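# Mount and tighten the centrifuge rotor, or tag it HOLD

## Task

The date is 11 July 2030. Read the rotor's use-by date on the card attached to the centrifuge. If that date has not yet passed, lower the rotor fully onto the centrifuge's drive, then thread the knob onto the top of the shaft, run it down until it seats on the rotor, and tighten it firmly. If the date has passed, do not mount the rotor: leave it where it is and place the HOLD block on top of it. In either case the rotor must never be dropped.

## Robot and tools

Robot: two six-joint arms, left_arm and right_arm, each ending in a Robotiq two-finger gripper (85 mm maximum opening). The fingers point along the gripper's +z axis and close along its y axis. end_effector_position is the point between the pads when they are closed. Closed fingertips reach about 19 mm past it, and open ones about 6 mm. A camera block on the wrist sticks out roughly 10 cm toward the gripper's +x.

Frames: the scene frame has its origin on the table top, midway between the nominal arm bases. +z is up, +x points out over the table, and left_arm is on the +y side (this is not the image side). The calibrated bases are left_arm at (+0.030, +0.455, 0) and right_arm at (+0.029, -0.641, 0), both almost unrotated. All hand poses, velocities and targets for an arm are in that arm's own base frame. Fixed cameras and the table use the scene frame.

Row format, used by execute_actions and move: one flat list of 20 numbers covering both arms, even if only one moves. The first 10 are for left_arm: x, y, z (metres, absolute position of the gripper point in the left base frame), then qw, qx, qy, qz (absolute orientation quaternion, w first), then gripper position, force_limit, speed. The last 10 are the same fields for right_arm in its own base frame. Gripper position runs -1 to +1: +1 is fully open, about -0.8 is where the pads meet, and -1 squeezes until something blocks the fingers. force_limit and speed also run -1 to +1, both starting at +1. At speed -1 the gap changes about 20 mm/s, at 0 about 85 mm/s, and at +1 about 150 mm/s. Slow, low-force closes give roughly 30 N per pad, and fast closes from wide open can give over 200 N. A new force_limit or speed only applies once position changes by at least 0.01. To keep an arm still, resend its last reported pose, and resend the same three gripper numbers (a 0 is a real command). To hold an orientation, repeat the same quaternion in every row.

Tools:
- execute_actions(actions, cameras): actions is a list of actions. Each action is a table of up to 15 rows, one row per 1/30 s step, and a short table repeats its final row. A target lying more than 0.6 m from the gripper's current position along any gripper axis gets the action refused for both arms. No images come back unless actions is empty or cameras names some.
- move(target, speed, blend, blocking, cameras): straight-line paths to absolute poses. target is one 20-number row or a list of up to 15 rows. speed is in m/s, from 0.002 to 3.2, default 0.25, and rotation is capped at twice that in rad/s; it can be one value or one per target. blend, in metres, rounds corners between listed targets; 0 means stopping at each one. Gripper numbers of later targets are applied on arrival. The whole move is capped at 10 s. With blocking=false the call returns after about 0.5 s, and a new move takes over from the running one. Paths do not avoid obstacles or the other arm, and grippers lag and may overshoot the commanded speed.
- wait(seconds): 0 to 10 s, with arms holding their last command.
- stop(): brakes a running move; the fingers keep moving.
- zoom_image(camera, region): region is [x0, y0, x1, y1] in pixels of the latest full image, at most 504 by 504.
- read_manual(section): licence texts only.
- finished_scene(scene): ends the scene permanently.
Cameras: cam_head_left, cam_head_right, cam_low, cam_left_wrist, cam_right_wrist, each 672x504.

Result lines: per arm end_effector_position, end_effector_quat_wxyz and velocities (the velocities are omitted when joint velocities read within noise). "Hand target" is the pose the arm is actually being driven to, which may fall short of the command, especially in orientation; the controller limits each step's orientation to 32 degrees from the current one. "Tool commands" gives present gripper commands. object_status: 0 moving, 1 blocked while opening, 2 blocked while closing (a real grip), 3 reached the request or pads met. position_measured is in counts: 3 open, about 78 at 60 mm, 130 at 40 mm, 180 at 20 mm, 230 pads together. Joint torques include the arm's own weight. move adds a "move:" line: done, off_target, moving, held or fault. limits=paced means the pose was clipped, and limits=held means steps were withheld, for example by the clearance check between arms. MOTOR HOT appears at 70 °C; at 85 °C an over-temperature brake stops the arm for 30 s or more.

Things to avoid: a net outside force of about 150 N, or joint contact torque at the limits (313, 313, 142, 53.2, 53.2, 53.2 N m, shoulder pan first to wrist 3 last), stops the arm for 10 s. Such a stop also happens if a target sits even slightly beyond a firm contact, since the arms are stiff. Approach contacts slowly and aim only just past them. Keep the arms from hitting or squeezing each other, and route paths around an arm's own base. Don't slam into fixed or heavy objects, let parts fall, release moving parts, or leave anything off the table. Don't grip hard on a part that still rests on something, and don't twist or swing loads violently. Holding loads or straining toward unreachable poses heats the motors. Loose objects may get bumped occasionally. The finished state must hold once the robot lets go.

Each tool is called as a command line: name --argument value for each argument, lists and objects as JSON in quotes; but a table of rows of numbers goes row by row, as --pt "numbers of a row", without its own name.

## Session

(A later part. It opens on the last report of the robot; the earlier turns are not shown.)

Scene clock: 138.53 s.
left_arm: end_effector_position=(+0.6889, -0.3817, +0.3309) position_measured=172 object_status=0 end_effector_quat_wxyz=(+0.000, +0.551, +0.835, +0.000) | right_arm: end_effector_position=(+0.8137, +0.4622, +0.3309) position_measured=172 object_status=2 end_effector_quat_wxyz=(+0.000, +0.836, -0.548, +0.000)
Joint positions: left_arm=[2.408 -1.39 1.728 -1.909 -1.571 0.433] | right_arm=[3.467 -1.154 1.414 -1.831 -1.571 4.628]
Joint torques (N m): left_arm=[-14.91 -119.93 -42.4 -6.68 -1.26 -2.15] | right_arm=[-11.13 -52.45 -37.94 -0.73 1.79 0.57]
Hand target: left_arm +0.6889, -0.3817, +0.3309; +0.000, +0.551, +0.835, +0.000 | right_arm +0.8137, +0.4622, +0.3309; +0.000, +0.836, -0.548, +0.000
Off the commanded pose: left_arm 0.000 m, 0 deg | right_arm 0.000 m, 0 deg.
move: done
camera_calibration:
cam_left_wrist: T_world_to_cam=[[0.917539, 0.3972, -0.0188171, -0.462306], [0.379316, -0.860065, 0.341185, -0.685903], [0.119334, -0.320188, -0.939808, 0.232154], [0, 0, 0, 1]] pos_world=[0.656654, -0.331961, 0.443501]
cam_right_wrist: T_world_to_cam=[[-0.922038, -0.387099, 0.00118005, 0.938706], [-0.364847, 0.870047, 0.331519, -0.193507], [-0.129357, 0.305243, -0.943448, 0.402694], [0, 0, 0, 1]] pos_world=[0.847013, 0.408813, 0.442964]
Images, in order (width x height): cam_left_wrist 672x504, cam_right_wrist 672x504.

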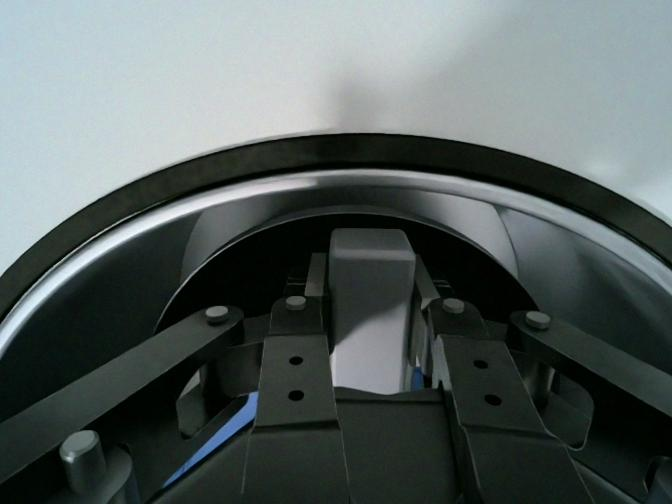

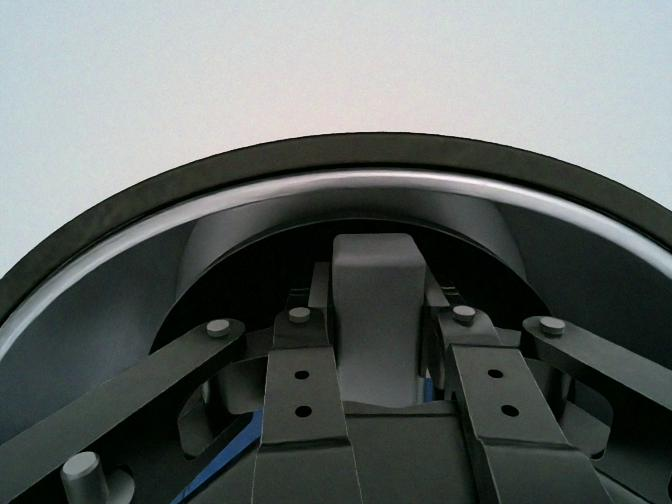

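move --pt "0.6889 -0.3817 0.347 0 0.5505 0.8348 0 -1 0 -1 0.8137 0.4622 0.347 0 0.8363 -0.5483 0 -1 0 -1" --pt "0.7027 -0.3766 0.347 0 0.5934 0.8049 0 -1 0 -1 0.7995 0.4571 0.347 0 0.8064 -0.5913 0 -1 0 -1" --pt "0.7168 -0.3729 0.347 0 0.6347 0.7727 0 -1 0 -1 0.7850 0.4535 0.347 0 0.7744 -0.6327 0 -1 0 -1" --pt "0.7313 -0.3708 0.347 0 0.6743 0.7385 0 -1 0 -1 0.7701 0.4515 0.347 0 0.7402 -0.6724 0 -1 0 -1" --pt "0.7460 -0.3702 0.347 0 0.7120 0.7022 0 -1 0 -1 0.7550 0.4510 0.347 0 0.7040 -0.7102 0 -1 0 -1" --pt "0.7606 -0.3711 0.347 0 0.7478 0.6639 0 -1 0 -1 0.7400 0.4522 0.347 0 0.6659 -0.7461 0 -1 0 -1" --pt "0.7727 -0.3731 0.347 0 0.7760 0.6307 0 -1 0 -1 0.7277 0.4543 0.347 0 0.6327 -0.7744 0 -1 0 -1" --speed '[0.03,0.08,0.08,0.08,0.08,0.08,0.08]' --blend '[0,0.004,0.004,0.004,0.004,0.004,0]' --cameras '["cam_right_wrist","cam_left_wrist","cam_head_right"]'

Scene clock: 143.90 s.
left_arm: end_effector_position=(+0.7727, -0.3731, +0.3470) position_measured=172 object_status=2 end_effector_quat_wxyz=(+0.000, +0.776, +0.631, +0.000) | right_arm: end_effector_position=(+0.7277, +0.4543, +0.3470) position_measured=172 object_status=2 end_effector_quat_wxyz=(+0.000, -0.633, +0.774, +0.000)
Joint positions: left_arm=[2.483 -1.286 1.567 -1.852 -1.571 1.118] | right_arm=[3.491 -1.286 1.567 -1.852 -1.571 5.263]
Joint torques (N m): left_arm=[14.23 -173.84 -71.11 10.01 -4.18 3.36] | right_arm=[39.52 -106.42 -53.52 1.7 1 2.72]
Hand target: left_arm +0.7727, -0.3731, +0.3470; +0.000, +0.776, +0.631, +0.000 | right_arm +0.7277, +0.4543, +0.3470; +0.000, -0.633, +0.774, +0.000
Off the commanded pose: left_arm 0.000 m, 0 deg | right_arm 0.000 m, 0 deg.
move: done
camera_calibration:
cam_left_wrist: T_world_to_cam=[[0.97949, -0.200611, -0.0188464, -0.81316], [-0.182314, -0.922193, 0.341059, -0.304865], [-0.0858002, -0.330628, -0.939853, 0.394688], [0, 0, 0, 1]] pos_world=[0.774765, -0.313779, 0.459601]
cam_right_wrist: T_world_to_cam=[[-0.977368, 0.211544, 0.00125905, 0.62462], [0.199988, 0.922003, 0.331534, -0.65802], [0.0689734, 0.324283, -0.943442, 0.256184], [0, 0, 0, 1]] pos_world=[0.72441, 0.391485, 0.459064]
Images, in order (width x height): cam_head_right 672x504, cam_left_wrist 672x504, cam_right_wrist 672x504.

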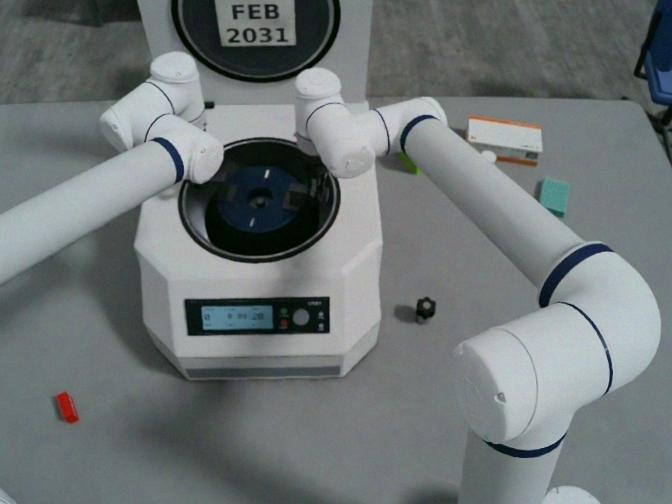

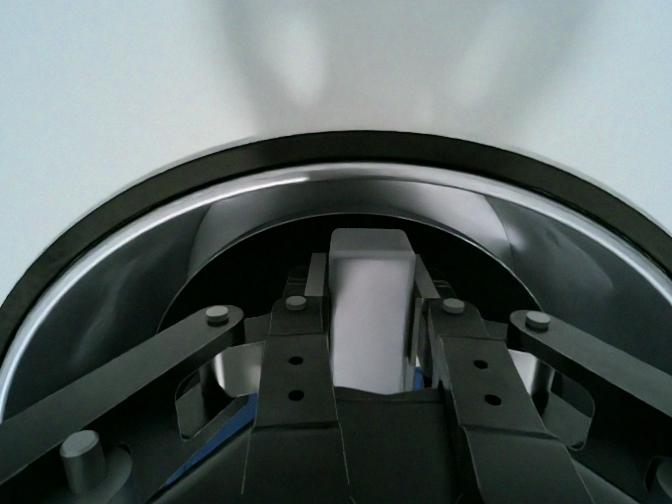

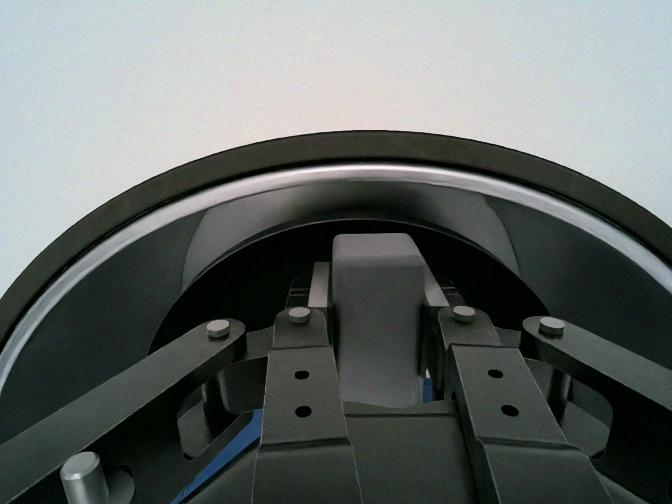

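Lower in steps looking for contact.

move --target '[0.7727,-0.3731,0.341,0,0.7760,0.6307,0,-1,0,-1,0.7277,0.4543,0.341,0,0.6327,-0.7744,0,-1,0,-1]' --speed 0.01

move --target '[0.7727,-0.3731,0.3395,0,0.7760,0.6307,0,-1,0,-1,0.7277,0.4543,0.3395,0,0.6327,-0.7744,0,-1,0,-1]' --speed 0.005

move --target '[0.7727,-0.3731,0.3388,0,0.7760,0.6307,0,-1,0,-1,0.7277,0.4543,0.3388,0,0.6327,-0.7744,0,-1,0,-1]' --speed 0.005

move --target '[0.7727,-0.3731,0.3381,0,0.7760,0.6307,0,-1,0,-1,0.7277,0.4543,0.3381,0,0.6327,-0.7744,0,-1,0,-1]' --speed 0.005

move --target '[0.7727,-0.3731,0.3374,0,0.7760,0.6307,0,-1,0,-1,0.7277,0.4543,0.3374,0,0.6327,-0.7744,0,-1,0,-1]' --speed 0.005

move --target '[0.7727,-0.3731,0.3367,0,0.7760,0.6307,0,-1,0,-1,0.7277,0.4543,0.3367,0,0.6327,-0.7744,0,-1,0,-1]' --speed 0.005

Scene clock: 145.07 s.
left_arm: end_effector_position=(+0.7727, -0.3731, +0.3411) position_measured=172 object_status=2 end_effector_quat_wxyz=(+0.000, +0.776, +0.631, +0.000) | right_arm: end_effector_position=(+0.7277, +0.4543, +0.3412) position_measured=172 object_status=2 end_effector_quat_wxyz=(+0.000, -0.633, +0.774, +0.000)
Joint positions: left_arm=[2.483 -1.283 1.574 -1.862 -1.571 1.118] | right_arm=[3.491 -1.283 1.575 -1.862 -1.571 5.263]
Joint torques (N m): left_arm=[-3.95 -117.15 -27.9 4.44 -3.74 2.95] | right_arm=[28.98 -57.58 -30.41 3.89 1.95 2.86]
Hand target: left_arm +0.7727, -0.3731, +0.3410; +0.000, +0.776, +0.631, +0.000 | right_arm +0.7277, +0.4543, +0.3410; +0.000, -0.633, +0.774, +0.000
Off the commanded pose: left_arm 0.000 m, 0 deg | right_arm 0.000 m, 0 deg.
move: done

Scene clock: 145.77 s.
left_arm: end_effector_position=(+0.7727, -0.3731, +0.3395) position_measured=172 object_status=2 end_effector_quat_wxyz=(+0.000, +0.776, +0.631, +0.000) | right_arm: end_effector_position=(+0.7277, +0.4543, +0.3395) position_measured=172 object_status=2 end_effector_quat_wxyz=(+0.000, -0.633, +0.774, +0.000)
Joint positions: left_arm=[2.483 -1.282 1.576 -1.865 -1.571 1.118] | right_arm=[3.491 -1.283 1.577 -1.865 -1.571 5.263]
Joint torques (N m): left_arm=[-17.13 -118.94 -27.57 4.42 -2.96 3.02] | right_arm=[22.64 -56.73 -30.69 3.34 3.54 2.26]
Hand target: left_arm +0.7727, -0.3731, +0.3395; +0.000, +0.776, +0.631, +0.000 | right_arm +0.7277, +0.4543, +0.3395; +0.000, -0.633, +0.774, +0.000
Off the commanded pose: left_arm 0.000 m, 0 deg | right_arm 0.000 m, 0 deg.
move: done

Scene clock: 146.47 s.
left_arm: end_effector_position=(+0.7727, -0.3731, +0.3388) position_measured=172 object_status=2 end_effector_quat_wxyz=(+0.000, +0.776, +0.631, +0.000) | right_arm: end_effector_position=(+0.7277, +0.4543, +0.3388) position_measured=172 object_status=2 end_effector_quat_wxyz=(+0.000, -0.633, +0.774, +0.000)
Joint positions: left_arm=[2.483 -1.282 1.577 -1.866 -1.571 1.118] | right_arm=[3.491 -1.282 1.577 -1.866 -1.571 5.263]
Joint torques (N m): left_arm=[-16.12 -117.03 -27.37 4.79 -2.29 2.85] | right_arm=[20.76 -57.92 -29.71 3.5 4.78 2.18]
Hand target: left_arm +0.7727, -0.3731, +0.3388; +0.000, +0.776, +0.631, +0.000 | right_arm +0.7277, +0.4543, +0.3388; +0.000, -0.633, +0.774, +0.000
Off the commanded pose: left_arm 0.000 m, 0 deg | right_arm 0.000 m, 0 deg.
move: done

Scene clock: 147.17 s.
left_arm: end_effector_position=(+0.7727, -0.3731, +0.3381) position_measured=172 object_status=2 end_effector_quat_wxyz=(+0.000, +0.776, +0.631, +0.000) | right_arm: end_effector_position=(+0.7277, +0.4543, +0.3381) position_measured=172 object_status=2 end_effector_quat_wxyz=(+0.000, -0.633, +0.774, +0.000)
Joint positions: left_arm=[2.483 -1.282 1.578 -1.867 -1.571 1.118] | right_arm=[3.491 -1.282 1.578 -1.867 -1.571 5.263]
Joint torques (N m): left_arm=[-18.22 -117.14 -27.41 4.59 -1.7 3.03] | right_arm=[21.8 -57.56 -30.27 3.28 5.42 1.85]
Hand target: left_arm +0.7727, -0.3731, +0.3381; +0.000, +0.776, +0.631, +0.000 | right_arm +0.7277, +0.4543, +0.3381; +0.000, -0.633, +0.774, +0.000
Off the commanded pose: left_arm 0.000 m, 0 deg | right_arm 0.000 m, 0 deg.
move: done

Scene clock: 147.87 s.
left_arm: end_effector_position=(+0.7727, -0.3731, +0.3374) position_measured=172 object_status=2 end_effector_quat_wxyz=(+0.000, +0.776, +0.631, +0.000) | right_arm: end_effector_position=(+0.7277, +0.4543, +0.3374) position_measured=172 object_status=2 end_effector_quat_wxyz=(+0.000, -0.633, +0.774, +0.000)
Joint positions: left_arm=[2.483 -1.281 1.579 -1.868 -1.571 1.118] | right_arm=[3.491 -1.282 1.579 -1.868 -1.571 5.263]
Joint torques (N m): left_arm=[-17.24 -116.52 -27 4.67 -1.79 3.05] | right_arm=[21.25 -58.09 -29.74 3.66 5.54 1.58]
Hand target: left_arm +0.7727, -0.3731, +0.3374; +0.000, +0.776, +0.631, +0.000 | right_arm +0.7277, +0.4543, +0.3374; +0.000, -0.633, +0.774, +0.000
Off the commanded pose: left_arm 0.000 m, 0 deg | right_arm 0.000 m, 0 deg.
move: done

Scene clock: 148.57 s.
left_arm: end_effector_position=(+0.7727, -0.3731, +0.3367) position_measured=172 object_status=2 end_effector_quat_wxyz=(+0.000, +0.776, +0.631, +0.000) | right_arm: end_effector_position=(+0.7277, +0.4543, +0.3367) position_measured=172 object_status=2 end_effector_quat_wxyz=(+0.000, -0.633, +0.774, +0.000)
Joint positions: left_arm=[2.483 -1.281 1.58 -1.869 -1.571 1.118] | right_arm=[3.491 -1.281 1.58 -1.869 -1.571 5.263]
Joint torques (N m): left_arm=[-18.35 -116.27 -26.44 4.66 -1.79 2.94] | right_arm=[22.25 -59.24 -30.42 3.88 5.78 1.35]
Hand target: left_arm +0.7727, -0.3731, +0.3367; +0.000, +0.776, +0.631, +0.000 | right_arm +0.7277, +0.4543, +0.3367; +0.000, -0.633, +0.774, +0.000
Off the commanded pose: left_arm 0.000 m, 0 deg | right_arm 0.000 m, 0 deg.
move: done

move --target '[0.7727,-0.3731,0.335,0,0.7760,0.6307,0,-1,0,-1,0.7277,0.4543,0.335,0,0.6327,-0.7744,0,-1,0,-1]' --speed 0.005

move --target '[0.7727,-0.3731,0.3335,0,0.7760,0.6307,0,-1,0,-1,0.7277,0.4543,0.3335,0,0.6327,-0.7744,0,-1,0,-1]' --speed 0.005

move --target '[0.7727,-0.3731,0.3325,0,0.7760,0.6307,0,-1,0,-1,0.7277,0.4543,0.3325,0,0.6327,-0.7744,0,-1,0,-1]' --speed 0.005

move --target '[0.7727,-0.3731,0.3316,0,0.7760,0.6307,0,-1,0,-1,0.7277,0.4543,0.3316,0,0.6327,-0.7744,0,-1,0,-1]' --speed 0.005

move --target '[0.7727,-0.3731,0.331,0,0.7760,0.6307,0,-1,0,-1,0.7277,0.4543,0.331,0,0.6327,-0.7744,0,-1,0,-1]' --speed 0.005

Scene clock: 149.50 s.
left_arm: end_effector_position=(+0.7727, -0.3731, +0.3352) position_measured=172 object_status=2 end_effector_quat_wxyz=(+0.000, +0.776, +0.631, +0.000) | right_arm: end_effector_position=(+0.7277, +0.4543, +0.3352) position_measured=172 object_status=2 end_effector_quat_wxyz=(+0.000, -0.633, +0.774, +0.000)
Joint positions: left_arm=[2.483 -1.28 1.581 -1.872 -1.571 1.118] | right_arm=[3.491 -1.281 1.582 -1.872 -1.571 5.263]
Joint torques (N m): left_arm=[-18.05 -94.56 -17.21 4.39 -2.19 3.03] | right_arm=[20.13 -46.47 -20.3 2.98 5.42 0.94]
Hand target: left_arm +0.7727, -0.3731, +0.3350; +0.000, +0.776, +0.631, +0.000 | right_arm +0.7277, +0.4543, +0.3350; +0.000, -0.633, +0.774, +0.000
Off the commanded pose: left_arm 0.000 m, 0 deg | right_arm 0.000 m, 0 deg.
move: done

Scene clock: 150.20 s.
left_arm: end_effector_position=(+0.7727, -0.3731, +0.3336) position_measured=172 object_status=2 end_effector_quat_wxyz=(+0.000, +0.776, +0.631, +0.000) | right_arm: end_effector_position=(+0.7277, +0.4543, +0.3336) position_measured=172 object_status=2 end_effector_quat_wxyz=(+0.000, -0.633, +0.774, +0.000)
Joint positions: left_arm=[2.483 -1.279 1.583 -1.875 -1.571 1.118] | right_arm=[3.491 -1.28 1.584 -1.875 -1.571 5.263]
Joint torques (N m): left_arm=[-5.14 -122.74 -24.64 4.62 -3.67 2.83] | right_arm=[22.16 -59.78 -29.69 4.11 5.44 0.38]
Hand target: left_arm +0.7727, -0.3731, +0.3335; +0.000, +0.776, +0.631, +0.000 | right_arm +0.7277, +0.4543, +0.3335; +0.000, -0.633, +0.774, +0.000
Off the commanded pose: left_arm 0.000 m, 0 deg | right_arm 0.000 m, 0 deg.
move: done

Scene clock: 150.90 s.
left_arm: end_effector_position=(+0.7727, -0.3731, +0.3325) position_measured=172 object_status=2 end_effector_quat_wxyz=(+0.000, +0.776, +0.631, +0.000) | right_arm: end_effector_position=(+0.7277, +0.4543, +0.3325) position_measured=172 object_status=2 end_effector_quat_wxyz=(+0.000, -0.633, +0.774, +0.000)
Joint positions: left_arm=[2.483 -1.279 1.585 -1.876 -1.571 1.118] | right_arm=[3.491 -1.279 1.585 -1.876 -1.571 5.263]
Joint torques (N m): left_arm=[9.07 -115.82 -25.85 4.93 -4.88 3.04] | right_arm=[20.22 -58.78 -29.74 3.71 5.74 0.5]
Hand target: left_arm +0.7727, -0.3731, +0.3325; +0.000, +0.776, +0.631, +0.000 | right_arm +0.7277, +0.4543, +0.3325; +0.000, -0.633, +0.774, +0.000
Off the commanded pose: left_arm 0.000 m, 0 deg | right_arm 0.000 m, 0 deg.
move: done

Scene clock: 151.60 s.
left_arm: end_effector_position=(+0.7727, -0.3731, +0.3316) position_measured=172 object_status=2 end_effector_quat_wxyz=(+0.000, +0.776, +0.631, +0.000) | right_arm: end_effector_position=(+0.7277, +0.4543, +0.3316) position_measured=172 object_status=2 end_effector_quat_wxyz=(+0.000, -0.633, +0.774, +0.000)
Joint positions: left_arm=[2.483 -1.278 1.586 -1.878 -1.571 1.118] | right_arm=[3.491 -1.279 1.586 -1.878 -1.571 5.263]
Joint torques (N m): left_arm=[10.49 -113.87 -25.56 4.85 -4.81 3.08] | right_arm=[19.82 -57.22 -28.97 4.21 5.28 0.18]
Hand target: left_arm +0.7727, -0.3731, +0.3316; +0.000, +0.776, +0.631, +0.000 | right_arm +0.7277, +0.4543, +0.3316; +0.000, -0.633, +0.774, +0.000
Off the commanded pose: left_arm 0.000 m, 0 deg | right_arm 0.000 m, 0 deg.
move: done

Scene clock: 152.30 s.
left_arm: end_effector_position=(+0.7727, -0.3731, +0.3311) position_measured=172 object_status=2 end_effector_quat_wxyz=(+0.000, +0.776, +0.631, +0.000) | right_arm: end_effector_position=(+0.7277, +0.4543, +0.3311) position_measured=172 object_status=2 end_effector_quat_wxyz=(+0.000, -0.633, +0.774, +0.000)
Joint positions: left_arm=[2.483 -1.278 1.586 -1.879 -1.571 1.118] | right_arm=[3.491 -1.279 1.587 -1.879 -1.571 5.263]
Joint torques (N m): left_arm=[8.24 -100.32 -18.84 5.2 -4.62 2.82] | right_arm=[21.76 -49.82 -23.78 3.89 5.14 0.29]
Hand target: left_arm +0.7727, -0.3731, +0.3310; +0.000, +0.776, +0.631, +0.000 | right_arm +0.7277, +0.4543, +0.3310; +0.000, -0.633, +0.774, +0.000
Off the commanded pose: left_arm 0.000 m, 0 deg | right_arm 0.000 m, 0 deg.
move: done

move --target '[0.7727,-0.3731,0.53,0,0.7760,0.6307,0,-1,0,-1,0.7277,0.4543,0.53,0,0.6327,-0.7744,0,-1,0,-1]' --speed 0.08 --cameras '["cam_head_right","cam_head_left","cam_low","cam_left_wrist","cam_right_wrist"]'

zoom_image --camera "cam_head_right" --region '[220, 190, 310, 270]'

zoom_image --camera "cam_head_left" --region '[220, 190, 310, 270]'

zoom_image --camera "cam_low" --region '[310, 130, 450, 250]'

Scene clock: 163.27 s.
left_arm: end_effector_position=(+0.7726, -0.3734, +0.3323) position_measured=172 object_status=2 end_effector_quat_wxyz=(-0.002, +0.776, +0.631, -0.001) | right_arm: end_effector_position=(+0.7291, +0.4537, +0.3315) position_measured=172 object_status=2 end_effector_quat_wxyz=(+0.000, -0.632, +0.775, -0.001)
Joint positions: left_arm=[2.483 -1.277 1.581 -1.871 -1.571 1.118] | right_arm=[3.49 -1.277 1.584 -1.878 -1.572 5.263]
Joint torques (N m): left_arm=[0.3 -124.46 -51.95 -5.35 -0.05 0.43] | right_arm=[-1.91 -53.68 -44.68 -2.64 -0.4 -0.18]
Hand target: left_arm +0.7726, -0.3734, +0.3324; -0.002, +0.776, +0.631, -0.001 | right_arm +0.7291, +0.4537, +0.3315; +0.000, -0.632, +0.775, -0.001
Tool commands: left_gripper/position=-1.0 left_gripper/force_limit=+0.003922 left_gripper/speed=-1.0 right_gripper/position=-1.0 right_gripper/force_limit=+0.003922 right_gripper/speed=-1.0
Off the commanded pose: left_arm 0.198 m, 0 deg | right_arm 0.199 m, 0 deg.
FORCE FAULT: contact force on the left arm reached its limit, and that arm stopped. The contact can be on any part of that arm, not only on its tool. Since the last result, the stops that this result tells of count together as 19 of the actions that you can send in this scene. That arm's remaining commands of this call were not run. That arm is still stopped at the end of this call. That arm stays stopped for about 1 more second. Until then a move that you send moves the other arm only, and its call returns only when the move has ended. Once the stop has ended, the next robot result says so. If the stop ends while you think or write, that arm runs what you send next. While its stop runs, that arm takes no new command, but its gripper still runs the gripper command that each later call begins with. Until it ends, the stop uses up actions while you think or wait. An arm that is not stopped still takes commands.
FORCE FAULT: contact force on the right arm reached its limit, and that arm stopped for 10 seconds. The contact can be on any part of that arm, not only on its tool. That arm's remaining commands of this call were not run. That arm's target is now where it stood when the stop ended, not its last command. That arm accepts commands again.
move: fault (left_arm, right_arm)
camera_calibration:
cam_left_wrist: T_world_to_cam=[[0.979349, -0.200845, -0.0231805, -0.811969], [-0.181238, -0.922936, 0.339619, -0.30079], [-0.0896051, -0.328404, -0.940277, 0.384645], [0, 0, 0, 1]] pos_world=[0.775152, -0.314371, 0.445005]
cam_right_wrist: T_world_to_cam=[[-0.97714, 0.212597, 0.000476565, 0.625688], [0.200786, 0.922111, 0.33075, -0.652931], [0.0698771, 0.323285, -0.943718, 0.2415], [0, 0, 0, 1]] pos_world=[0.725609, 0.390983, 0.443567]

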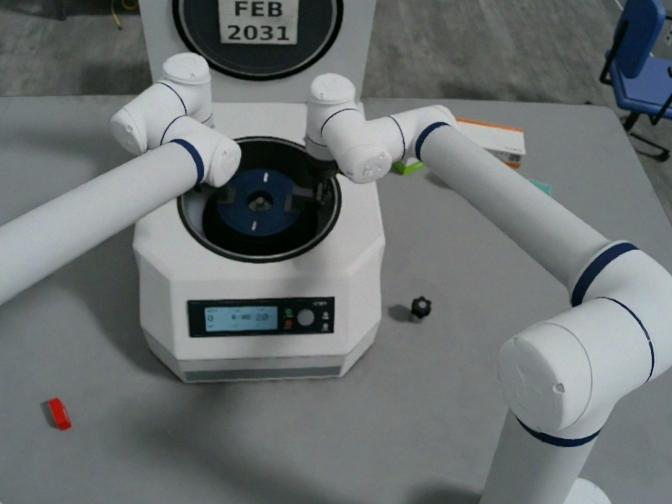

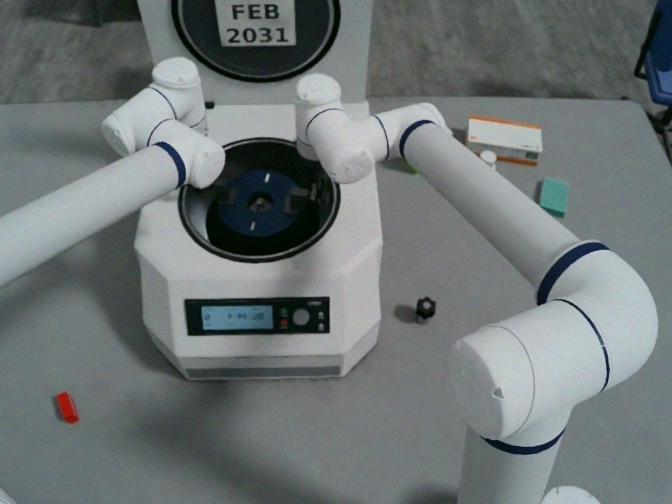

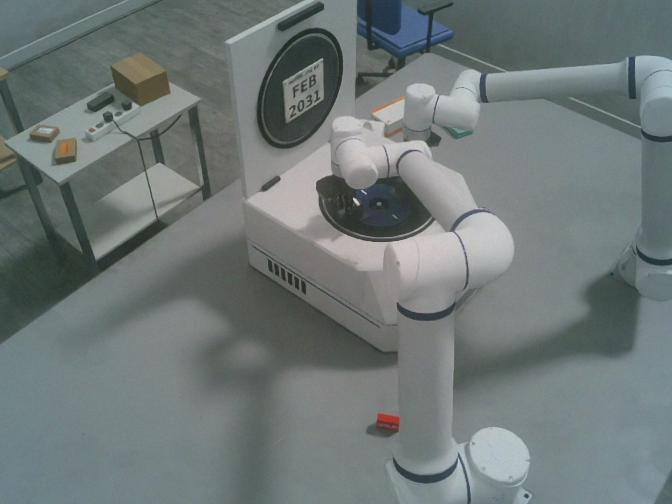

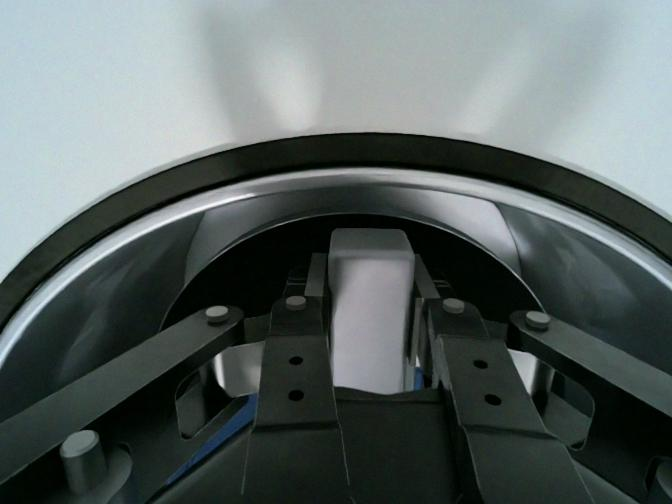

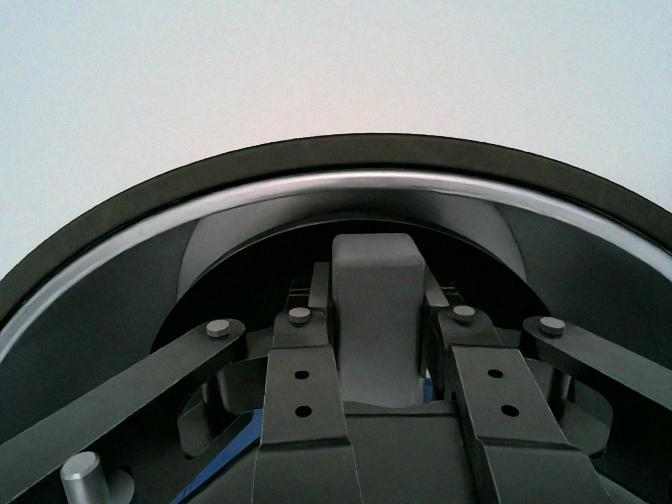

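Scaled by 5.600.

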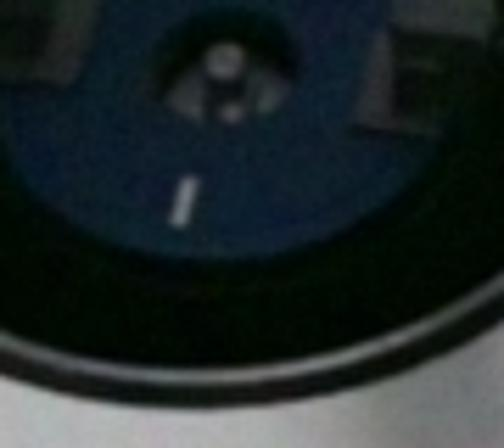

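Scaled by 5.600.

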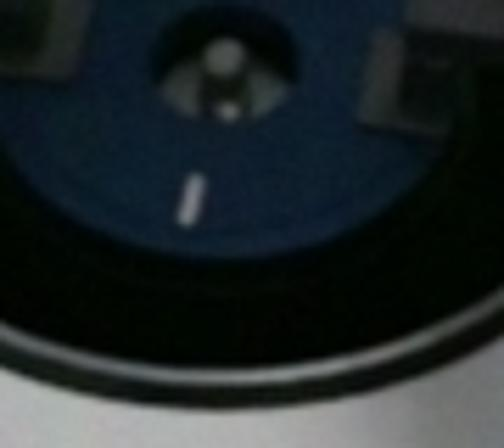

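Scaled by 3.600.

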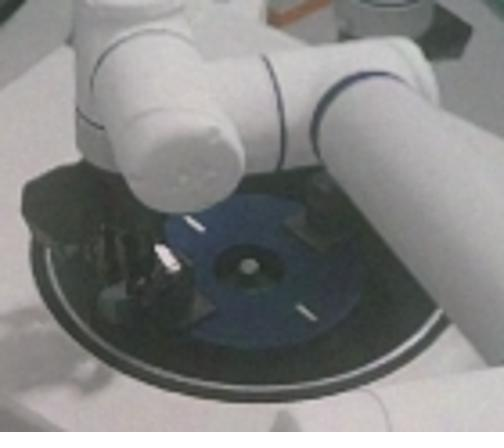

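wait --seconds 1.5

move --target '[0.7726,-0.3734,0.3323,0,0.7760,0.6307,0,-0.2,0,-1,0.7291,0.4537,0.3315,0,0.6327,-0.7744,0,-0.2,0,-1]' --speed 0.05 --cameras '["cam_left_wrist","cam_right_wrist","cam_head_right"]'

zoom_image --camera "cam_head_right" --region '[220, 150, 310, 240]'

Scene clock: 165.30 s.
left_arm: end_effector_position=(+0.7726, -0.3734, +0.3323) position_measured=172 object_status=2 end_effector_quat_wxyz=(-0.002, +0.776, +0.631, -0.001) | right_arm: end_effector_position=(+0.7291, +0.4537, +0.3315) position_measured=172 object_status=2 end_effector_quat_wxyz=(+0.000, -0.632, +0.775, -0.001)
Joint positions: left_arm=[2.483 -1.277 1.581 -1.871 -1.571 1.118] | right_arm=[3.49 -1.277 1.584 -1.878 -1.572 5.263]
Joint torques (N m): left_arm=[0.08 -140.35 -52 -5.54 -1.46 0.56] | right_arm=[-1.23 -57.87 -43.88 -2.38 -0.15 -0.45]
Hand target: left_arm +0.7726, -0.3734, +0.3323; -0.002, +0.776, +0.631, -0.001 | right_arm +0.7291, +0.4537, +0.3315; +0.000, -0.632, +0.775, -0.001
Tool commands: left_gripper/position=-1.0 left_gripper/force_limit=+0.003922 left_gripper/speed=-1.0 right_gripper/position=-1.0 right_gripper/force_limit=+0.003922 right_gripper/speed=-1.0
Off the commanded pose: left_arm 0.198 m, 0 deg | right_arm 0.199 m, 0 deg.
FORCE FAULT, CONTINUED: the left arm's stop, for the force fault that an earlier result reported, is over. That arm's target is now where it stood when the stop ended, not its last command. That arm accepts commands again.
wait: 1.50 s; at rest from the start

Scene clock: 166.00 s.
left_arm: end_effector_position=(+0.7726, -0.3734, +0.3323) position_measured=154 object_status=3 end_effector_quat_wxyz=(+0.000, +0.776, +0.631, +0.000) | right_arm: end_effector_position=(+0.7291, +0.4537, +0.3315) position_measured=154 object_status=3 end_effector_quat_wxyz=(+0.000, -0.633, +0.774, +0.000)
Joint positions: left_arm=[2.483 -1.279 1.585 -1.877 -1.571 1.118] | right_arm=[3.49 -1.277 1.584 -1.878 -1.571 5.262]
Joint torques (N m): left_arm=[-14.85 -146.61 -43.35 -9.64 1.55 -2.07] | right_arm=[-15.41 -62.31 -44.03 -0.83 2.35 -3.26]
Hand target: left_arm +0.7726, -0.3734, +0.3323; +0.000, +0.776, +0.631, +0.000 | right_arm +0.7291, +0.4537, +0.3315; +0.000, -0.633, +0.774, +0.000
Off the commanded pose: left_arm 0.000 m, 0 deg | right_arm 0.000 m, 0 deg.
move: done
camera_calibration:
cam_left_wrist: T_world_to_cam=[[0.979455, -0.200768, -0.0189957, -0.813354], [-0.182408, -0.922161, 0.341095, -0.300079], [-0.0859978, -0.330622, -0.939837, 0.380913], [0, 0, 0, 1]] pos_world=[0.774664, -0.314078, 0.444901]
cam_right_wrist: T_world_to_cam=[[-0.977316, 0.211784, 0.00121759, 0.625924], [0.200205, 0.92198, 0.331469, -0.652707], [0.0690771, 0.324193, -0.943465, 0.241636], [0, 0, 0, 1]] pos_world=[0.72571, 0.390885, 0.443564]
Images, in order (width x height): cam_head_right 672x504, cam_left_wrist 672x504, cam_right_wrist 672x504.

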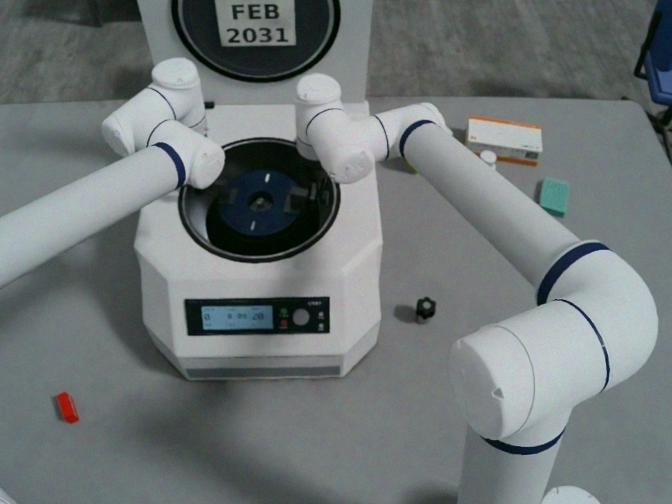

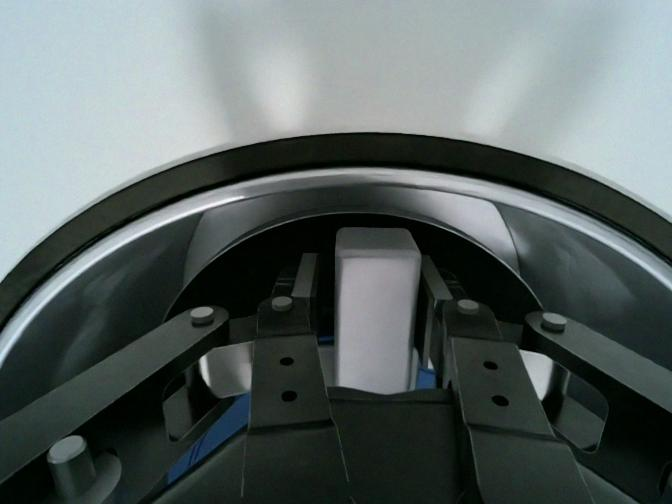

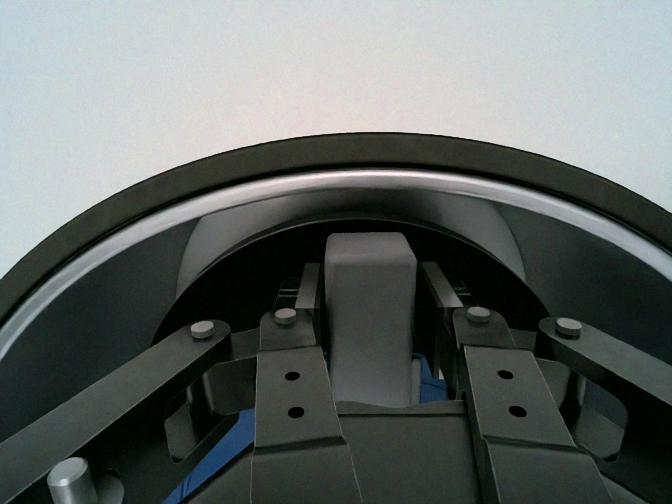

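Scaled by 5.600.

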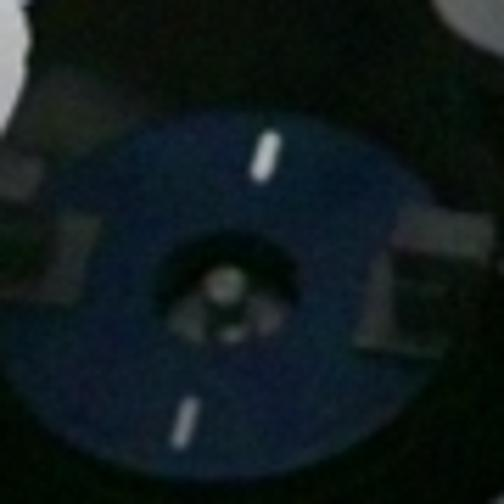

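move --target '[0.7746,-0.3738,0.3315,0,0.7760,0.6307,0,-0.2,0,-1,0.7318,0.4531,0.3315,0,0.6327,-0.7744,0,-0.2,0,-1]' --speed 0.02

move --target '[0.7746,-0.3738,0.3315,0,0.7760,0.6307,0,-1,0,-1,0.7318,0.4531,0.3315,0,0.6327,-0.7744,0,-1,0,-1]' --speed 0.02

wait --seconds 0.5 --cameras '["cam_left_wrist","cam_right_wrist"]'

move --target '[0.7746,-0.3738,0.336,0,0.7760,0.6307,0,-1,0,-1,0.7318,0.4531,0.336,0,0.6327,-0.7744,0,-1,0,-1]' --speed 0.01

Scene clock: 167.17 s.
left_arm: end_effector_position=(+0.7745, -0.3738, +0.3315) position_measured=154 object_status=3 end_effector_quat_wxyz=(+0.000, +0.776, +0.631, +0.000) | right_arm: end_effector_position=(+0.7317, +0.4531, +0.3315) position_measured=154 object_status=3 end_effector_quat_wxyz=(+0.000, -0.633, +0.774, +0.000)
Joint positions: left_arm=[2.484 -1.275 1.582 -1.877 -1.571 1.119] | right_arm=[3.488 -1.274 1.58 -1.877 -1.571 5.26]
Joint torques (N m): left_arm=[15.67 -100.2 -61.52 -9.72 1.67 3.34] | right_arm=[-14.82 -46.11 -50.85 -1.19 2.22 -3.2]
Hand target: left_arm +0.7746, -0.3738, +0.3315; +0.000, +0.776, +0.631, +0.000 | right_arm +0.7318, +0.4531, +0.3315; +0.000, -0.633, +0.774, +0.000
Off the commanded pose: left_arm 0.000 m, 0 deg | right_arm 0.000 m, 0 deg.
move: done

Scene clock: 167.90 s.
left_arm: end_effector_position=(+0.7746, -0.3738, +0.3315) position_measured=172 object_status=0 end_effector_quat_wxyz=(+0.000, +0.776, +0.631, +0.000) | right_arm: end_effector_position=(+0.7318, +0.4531, +0.3315) position_measured=172 object_status=0 end_effector_quat_wxyz=(+0.000, -0.633, +0.774, +0.000)
Joint positions: left_arm=[2.484 -1.275 1.582 -1.877 -1.571 1.119] | right_arm=[3.488 -1.274 1.58 -1.877 -1.571 5.26]
Joint torques (N m): left_arm=[14.02 -99.84 -61.34 -9.81 1.54 3.34] | right_arm=[-14.95 -44.46 -50.11 -8.69 -3.99 -2.65]
Hand target: left_arm +0.7746, -0.3738, +0.3315; +0.000, +0.776, +0.631, +0.000 | right_arm +0.7318, +0.4531, +0.3315; +0.000, -0.633, +0.774, +0.000
Off the commanded pose: left_arm 0.000 m, 0 deg | right_arm 0.000 m, 0 deg.
move: done

Scene clock: 168.40 s.
left_arm: end_effector_position=(+0.7746, -0.3738, +0.3315) position_measured=172 object_status=2 end_effector_quat_wxyz=(+0.000, +0.776, +0.631, +0.000) | right_arm: end_effector_position=(+0.7318, +0.4531, +0.3315) position_measured=172 object_status=2 end_effector_quat_wxyz=(+0.000, -0.633, +0.774, +0.000)
Joint positions: left_arm=[2.484 -1.275 1.582 -1.877 -1.571 1.119] | right_arm=[3.488 -1.274 1.58 -1.877 -1.571 5.26]
Joint torques (N m): left_arm=[13.06 -97.5 -60.87 -9.85 1.25 3.45] | right_arm=[-13.67 -42.54 -48.56 -8.38 -4.21 -2.28]
Hand target: left_arm +0.7746, -0.3738, +0.3315; +0.000, +0.776, +0.631, +0.000 | right_arm +0.7318, +0.4531, +0.3315; +0.000, -0.633, +0.774, +0.000
Tool commands: left_gripper/position=-1.0 left_gripper/force_limit=+0.0 left_gripper/speed=-1.0 right_gripper/position=-1.0 right_gripper/force_limit=+0.0 right_gripper/speed=-1.0
Off the commanded pose: left_arm 0.000 m, 0 deg | right_arm 0.000 m, 0 deg.
wait: 0.50 s; at rest by 0.17 s
camera_calibration:
cam_left_wrist: T_world_to_cam=[[0.979463, -0.200734, -0.0189039, -0.815446], [-0.182409, -0.922168, 0.341078, -0.299804], [-0.0858985, -0.330625, -0.939845, 0.380126], [0, 0, 0, 1]] pos_world=[0.776664, -0.314478, 0.444101]
cam_right_wrist: T_world_to_cam=[[-0.977316, 0.211784, 0.00121759, 0.62869], [0.200205, 0.92198, 0.331469, -0.652694], [0.0690771, 0.324193, -0.943465, 0.241644], [0, 0, 0, 1]] pos_world=[0.72841, 0.390285, 0.443564]
Images, in order (width x height): cam_left_wrist 672x504, cam_right_wrist 672x504.

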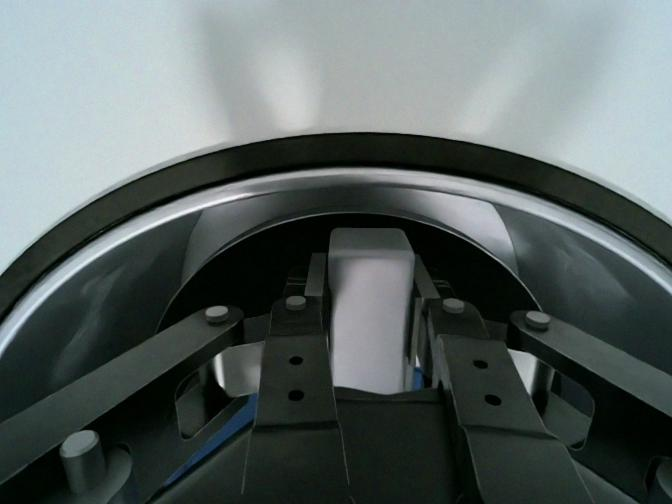

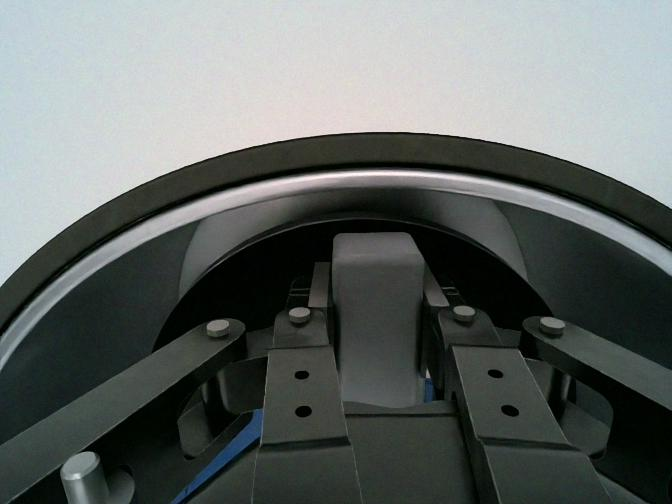

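Scene clock: 169.10 s.
left_arm: end_effector_position=(+0.7746, -0.3738, +0.3358) position_measured=172 object_status=2 end_effector_quat_wxyz=(+0.000, +0.776, +0.631, +0.000) | right_arm: end_effector_position=(+0.7318, +0.4531, +0.3358) position_measured=172 object_status=2 end_effector_quat_wxyz=(+0.000, -0.633, +0.774, +0.000)
Joint positions: left_arm=[2.484 -1.277 1.576 -1.87 -1.571 1.119] | right_arm=[3.488 -1.276 1.575 -1.869 -1.571 5.26]
Joint torques (N m): left_arm=[11.48 -197.96 -87.46 -6.14 1.24 3.42] | right_arm=[-11.02 -84.33 -73.92 -4.54 -3.01 -1.33]
Hand target: left_arm +0.7746, -0.3738, +0.3360; +0.000, +0.776, +0.631, +0.000 | right_arm +0.7318, +0.4531, +0.3360; +0.000, -0.633, +0.774, +0.000
Off the commanded pose: left_arm 0.000 m, 0 deg | right_arm 0.000 m, 0 deg.
move: done

move --pt "0.7746 -0.3738 0.346 0 0.7760 0.6307 0 -1 0 -1 0.7318 0.4531 0.346 0 0.6327 -0.7744 0 -1 0 -1" --pt "0.7498 -0.3710 0.346 0 0.7181 0.6959 0 -1 0 -1 0.7556 0.4500 0.346 0 0.6978 -0.7163 0 -1 0 -1" --pt "0.7250 -0.3724 0.346 0 0.6547 0.7559 0 -1 0 -1 0.7796 0.4512 0.346 0 0.7576 -0.6528 0 -1 0 -1" --pt "0.7007 -0.3779 0.346 0 0.5864 0.8100 0 -1 0 -1 0.8031 0.4568 0.346 0 0.8116 -0.5842 0 -1 0 -1" --pt "0.6779 -0.3876 0.346 0 0.5135 0.8581 0 -1 0 -1 0.8251 0.4668 0.346 0 0.8594 -0.5113 0 -1 0 -1" --speed '[0.03,0.08,0.08,0.08,0.08]' --blend '[0,0.004,0.004,0.004,0]'

move --target '[0.6779,-0.3876,0.338,0,0.5135,0.8581,0,-1,0,-1,0.8251,0.4668,0.338,0,0.8594,-0.5113,0,-1,0,-1]' --speed 0.01

move --target '[0.6779,-0.3876,0.3365,0,0.5135,0.8581,0,-1,0,-1,0.8251,0.4668,0.3365,0,0.8594,-0.5113,0,-1,0,-1]' --speed 0.005

move --target '[0.6779,-0.3876,0.3355,0,0.5135,0.8581,0,-1,0,-1,0.8251,0.4668,0.3355,0,0.8594,-0.5113,0,-1,0,-1]' --speed 0.005

move --target '[0.6779,-0.3876,0.3347,0,0.5135,0.8581,0,-1,0,-1,0.8251,0.4668,0.3347,0,0.8594,-0.5113,0,-1,0,-1]' --speed 0.005

move --target '[0.6779,-0.3876,0.3335,0,0.5135,0.8581,0,-1,0,-1,0.8251,0.4668,0.3335,0,0.8594,-0.5113,0,-1,0,-1]' --speed 0.005

move --target '[0.6779,-0.3876,0.332,0,0.5135,0.8581,0,-1,0,-1,0.8251,0.4668,0.332,0,0.8594,-0.5113,0,-1,0,-1]' --speed 0.005

move --target '[0.6779,-0.3876,0.3312,0,0.5135,0.8581,0,-1,0,-1,0.8251,0.4668,0.3312,0,0.8594,-0.5113,0,-1,0,-1]' --speed 0.005

Scene clock: 175.53 s.
left_arm: end_effector_position=(+0.6779, -0.3876, +0.3460) position_measured=172 object_status=2 end_effector_quat_wxyz=(+0.000, +0.514, +0.858, +0.000) | right_arm: end_effector_position=(+0.8251, +0.4668, +0.3460) position_measured=172 object_status=2 end_effector_quat_wxyz=(+0.000, +0.859, -0.511, +0.000)
Joint positions: left_arm=[2.393 -1.409 1.722 -1.885 -1.571 0.33] | right_arm=[3.468 -1.14 1.366 -1.797 -1.571 4.542]
Joint torques (N m): left_arm=[-3.57 -180.49 -62.65 -9.69 3.01 -2.24] | right_arm=[-5.67 -75.34 -70.16 -2.46 -1.33 -3.37]
Hand target: left_arm +0.6779, -0.3876, +0.3460; +0.000, +0.513, +0.858, +0.000 | right_arm +0.8251, +0.4668, +0.3460; +0.000, +0.859, -0.511, +0.000
Off the commanded pose: left_arm 0.000 m, 0 deg | right_arm 0.000 m, 0 deg.
move: done

Scene clock: 176.57 s.
left_arm: end_effector_position=(+0.6779, -0.3876, +0.3381) position_measured=172 object_status=2 end_effector_quat_wxyz=(+0.000, +0.513, +0.858, +0.000) | right_arm: end_effector_position=(+0.8251, +0.4668, +0.3381) position_measured=172 object_status=2 end_effector_quat_wxyz=(+0.000, +0.859, -0.511, +0.000)
Joint positions: left_arm=[2.393 -1.404 1.732 -1.898 -1.571 0.33] | right_arm=[3.468 -1.137 1.376 -1.81 -1.571 4.541]
Joint torques (N m): left_arm=[0.3 -133.05 -62.07 -9.43 3.17 -2.76] | right_arm=[-25.91 -74.71 -54.65 -4.59 -2.94 -4.01]
Hand target: left_arm +0.6779, -0.3876, +0.3380; +0.000, +0.513, +0.858, +0.000 | right_arm +0.8251, +0.4668, +0.3380; +0.000, +0.859, -0.511, +0.000
Off the commanded pose: left_arm 0.000 m, 0 deg | right_arm 0.000 m, 0 deg.
move: done

Scene clock: 177.27 s.
left_arm: end_effector_position=(+0.6779, -0.3876, +0.3368) position_measured=172 object_status=2 end_effector_quat_wxyz=(+0.000, +0.513, +0.858, +0.000) | right_arm: end_effector_position=(+0.8251, +0.4668, +0.3368) position_measured=172 object_status=2 end_effector_quat_wxyz=(+0.000, +0.859, -0.511, +0.000)
Joint positions: left_arm=[2.393 -1.404 1.734 -1.901 -1.571 0.33] | right_arm=[3.468 -1.137 1.378 -1.813 -1.571 4.541]
Joint torques (N m): left_arm=[1.84 -78.59 -41.94 -11.1 2.58 -2.52] | right_arm=[-25.77 -53.58 -37.86 -3.83 -4.07 -3.58]
Hand target: left_arm +0.6779, -0.3876, +0.3365; +0.000, +0.513, +0.858, +0.000 | right_arm +0.8251, +0.4668, +0.3365; +0.000, +0.859, -0.511, +0.000
Off the commanded pose: left_arm 0.000 m, 0 deg | right_arm 0.000 m, 0 deg.
move: done

Scene clock: 177.97 s.
left_arm: end_effector_position=(+0.6779, -0.3876, +0.3357) position_measured=172 object_status=2 end_effector_quat_wxyz=(+0.000, +0.513, +0.858, +0.000) | right_arm: end_effector_position=(+0.8251, +0.4668, +0.3357) position_measured=172 object_status=2 end_effector_quat_wxyz=(+0.000, +0.859, -0.511, +0.000)
Joint positions: left_arm=[2.393 -1.403 1.735 -1.903 -1.571 0.33] | right_arm=[3.468 -1.136 1.379 -1.814 -1.571 4.541]
Joint torques (N m): left_arm=[5.28 6.69 -9.94 -11.42 1.55 -2.16] | right_arm=[-24.89 -23.15 -13.75 -2.32 -3.13 -3.43]
Hand target: left_arm +0.6779, -0.3876, +0.3355; +0.000, +0.513, +0.858, +0.000 | right_arm +0.8251, +0.4668, +0.3355; +0.000, +0.859, -0.511, +0.000
Off the commanded pose: left_arm 0.000 m, 0 deg | right_arm 0.000 m, 0 deg.
move: done

Scene clock: 178.67 s.
left_arm: end_effector_position=(+0.6779, -0.3876, +0.3349) position_measured=172 object_status=2 end_effector_quat_wxyz=(+0.000, +0.513, +0.858, +0.000) | right_arm: end_effector_position=(+0.8251, +0.4668, +0.3349) position_measured=172 object_status=2 end_effector_quat_wxyz=(+0.000, +0.859, -0.511, +0.000)
Joint positions: left_arm=[2.393 -1.403 1.736 -1.904 -1.571 0.33] | right_arm=[3.468 -1.136 1.38 -1.815 -1.571 4.541]
Joint torques (N m): left_arm=[4.95 76.46 16.64 -11.51 0.88 -1.76] | right_arm=[-23.55 1.54 4.28 -0.48 -1.85 -3.18]
Hand target: left_arm +0.6779, -0.3876, +0.3347; +0.000, +0.513, +0.858, +0.000 | right_arm +0.8251, +0.4668, +0.3347; +0.000, +0.859, -0.511, +0.000
Off the commanded pose: left_arm 0.000 m, 0 deg | right_arm 0.000 m, 0 deg.
move: done

Scene clock: 179.17 s.
left_arm: end_effector_position=(+0.6784, -0.3882, +0.3373) position_measured=172 object_status=2 end_effector_quat_wxyz=(+0.002, +0.513, +0.858, -0.001) | right_arm: end_effector_position=(+0.8251, +0.4667, +0.3344) position_measured=172 object_status=2 end_effector_quat_wxyz=(+0.000, +0.859, -0.511, +0.000)
Joint positions: left_arm=[2.393 -1.404 1.734 -1.904 -1.571 0.33] | right_arm=[3.468 -1.136 1.381 -1.816 -1.571 4.541]
Joint torques (N m): left_arm=[0.09 -102.51 -52.12 -5.53 0.36 0.59] | right_arm=[6.24 -8.95 3.54 1.1 2.93 -3.34]
Hand target: left_arm +0.6784, -0.3882, +0.3373; +0.002, +0.513, +0.858, -0.001 | right_arm +0.8251, +0.4668, +0.3344; +0.000, +0.859, -0.511, +0.000
Tool commands: left_gripper/position=-1.0 left_gripper/force_limit=+0.003922 left_gripper/speed=-1.0 right_gripper/position=-1.0 right_gripper/force_limit=+0.0 right_gripper/speed=-1.0
Off the commanded pose: left_arm 0.004 m, 0 deg | right_arm 0.001 m, 0 deg.
FORCE FAULT: contact force on the left arm reached its limit, and that arm stopped. The contact can be on any part of that arm, not only on its tool. That arm's remaining commands of this call were not run. That arm is still stopped at the end of this call. That arm stays stopped for about 10 more seconds. Until then a move that you send moves the other arm only, and its call returns only when the move has ended. Once the stop has ended, the next robot result says so. If the stop ends while you think or write, that arm runs what you send next. While its stop runs, that arm takes no new command, but its gripper still runs the gripper command that each later call begins with. Until it ends, the stop uses up actions while you think or wait. An arm that is not stopped still takes commands.
move: fault (left_arm)

not run: an earlier result of this reply reported a stop or a fault. Calls in your next reply go to the robot.

not run: an earlier result of this reply reported a stop or a fault. Calls in your next reply go to the robot.

wait --seconds 9.9

move --target '[0.6784,-0.3882,0.3373,0,0.5135,0.8581,0,-0.2,0,-1,0.8251,0.4668,0.3344,0,0.8594,-0.5113,0,-0.2,0,-1]' --speed 0.03 --cameras '["cam_left_wrist","cam_right_wrist"]'

Scene clock: 189.47 s.
left_arm: end_effector_position=(+0.6784, -0.3882, +0.3373) position_measured=172 object_status=2 end_effector_quat_wxyz=(+0.002, +0.513, +0.858, -0.001) | right_arm: end_effector_position=(+0.8251, +0.4668, +0.3344) position_measured=172 object_status=2 end_effector_quat_wxyz=(+0.000, +0.859, -0.511, +0.000)
Joint positions: left_arm=[2.393 -1.404 1.734 -1.904 -1.571 0.33] | right_arm=[3.468 -1.136 1.381 -1.816 -1.571 4.541]
Joint torques (N m): left_arm=[-0.83 -102.84 -51.66 -5.45 0.22 0.65] | right_arm=[14.22 -22.21 -6.11 1.29 2.52 -2.28]
Hand target: left_arm +0.6784, -0.3882, +0.3373; +0.002, +0.513, +0.858, -0.001 | right_arm +0.8251, +0.4668, +0.3344; +0.000, +0.859, -0.511, +0.000
Tool commands: left_gripper/position=-1.0 left_gripper/force_limit=+0.003922 left_gripper/speed=-1.0 right_gripper/position=-1.0 right_gripper/force_limit=+0.0 right_gripper/speed=-1.0
Off the commanded pose: left_arm 0.004 m, 0 deg | right_arm 0.001 m, 0 deg.
FORCE FAULT, CONTINUED: the left arm's stop, for the force fault that an earlier result reported, is over. The rest of the stop counts as 19 of the actions that you can send in this scene. That arm's target is now where it stood when the stop ended, not its last command. That arm accepts commands again.
wait: 9.90 s; at rest from the start

Scene clock: 190.17 s.
left_arm: end_effector_position=(+0.6784, -0.3882, +0.3373) position_measured=154 object_status=3 end_effector_quat_wxyz=(+0.000, +0.513, +0.858, +0.000) | right_arm: end_effector_position=(+0.8251, +0.4669, +0.3344) position_measured=154 object_status=3 end_effector_quat_wxyz=(+0.000, +0.859, -0.511, +0.000)
Joint positions: left_arm=[2.393 -1.403 1.732 -1.9 -1.571 0.33] | right_arm=[3.468 -1.136 1.381 -1.816 -1.571 4.541]
Joint torques (N m): left_arm=[-14.94 -81.09 -61.31 -1.32 1.65 -2.08] | right_arm=[-7.02 -73.14 -52.05 -3.84 -0.1 -1.9]
Hand target: left_arm +0.6784, -0.3882, +0.3373; +0.000, +0.513, +0.858, +0.000 | right_arm +0.8251, +0.4668, +0.3344; +0.000, +0.859, -0.511, +0.000
Off the commanded pose: left_arm 0.000 m, 0 deg | right_arm 0.000 m, 0 deg.
move: done
camera_calibration:
cam_left_wrist: T_world_to_cam=[[0.879368, 0.475768, -0.018868, -0.393566], [0.452958, -0.82368, 0.341146, -0.725468], [0.146765, -0.30854, -0.939821, 0.223272], [0, 0, 0, 1]] pos_world=[0.641928, -0.341419, 0.449901]
cam_right_wrist: T_world_to_cam=[[-0.884788, -0.465993, 0.00121399, 0.95707], [-0.439284, 0.834938, 0.331524, -0.116716], [-0.155502, 0.292795, -0.943446, 0.433445], [0, 0, 0, 1]] pos_world=[0.862934, 0.416528, 0.446464]
Images, in order (width x height): cam_left_wrist 672x504, cam_right_wrist 672x504.

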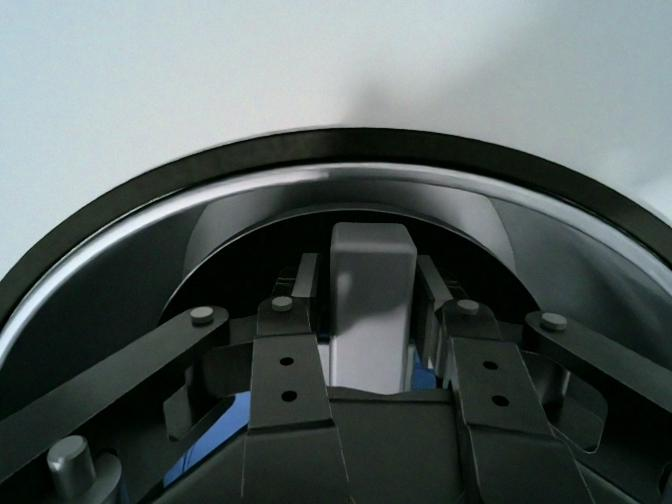

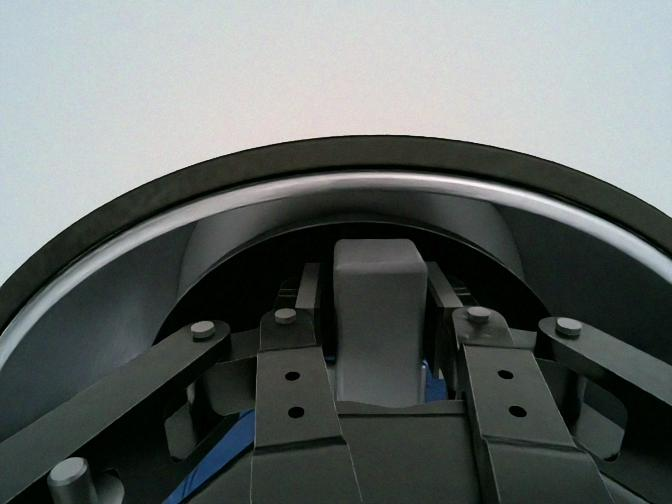

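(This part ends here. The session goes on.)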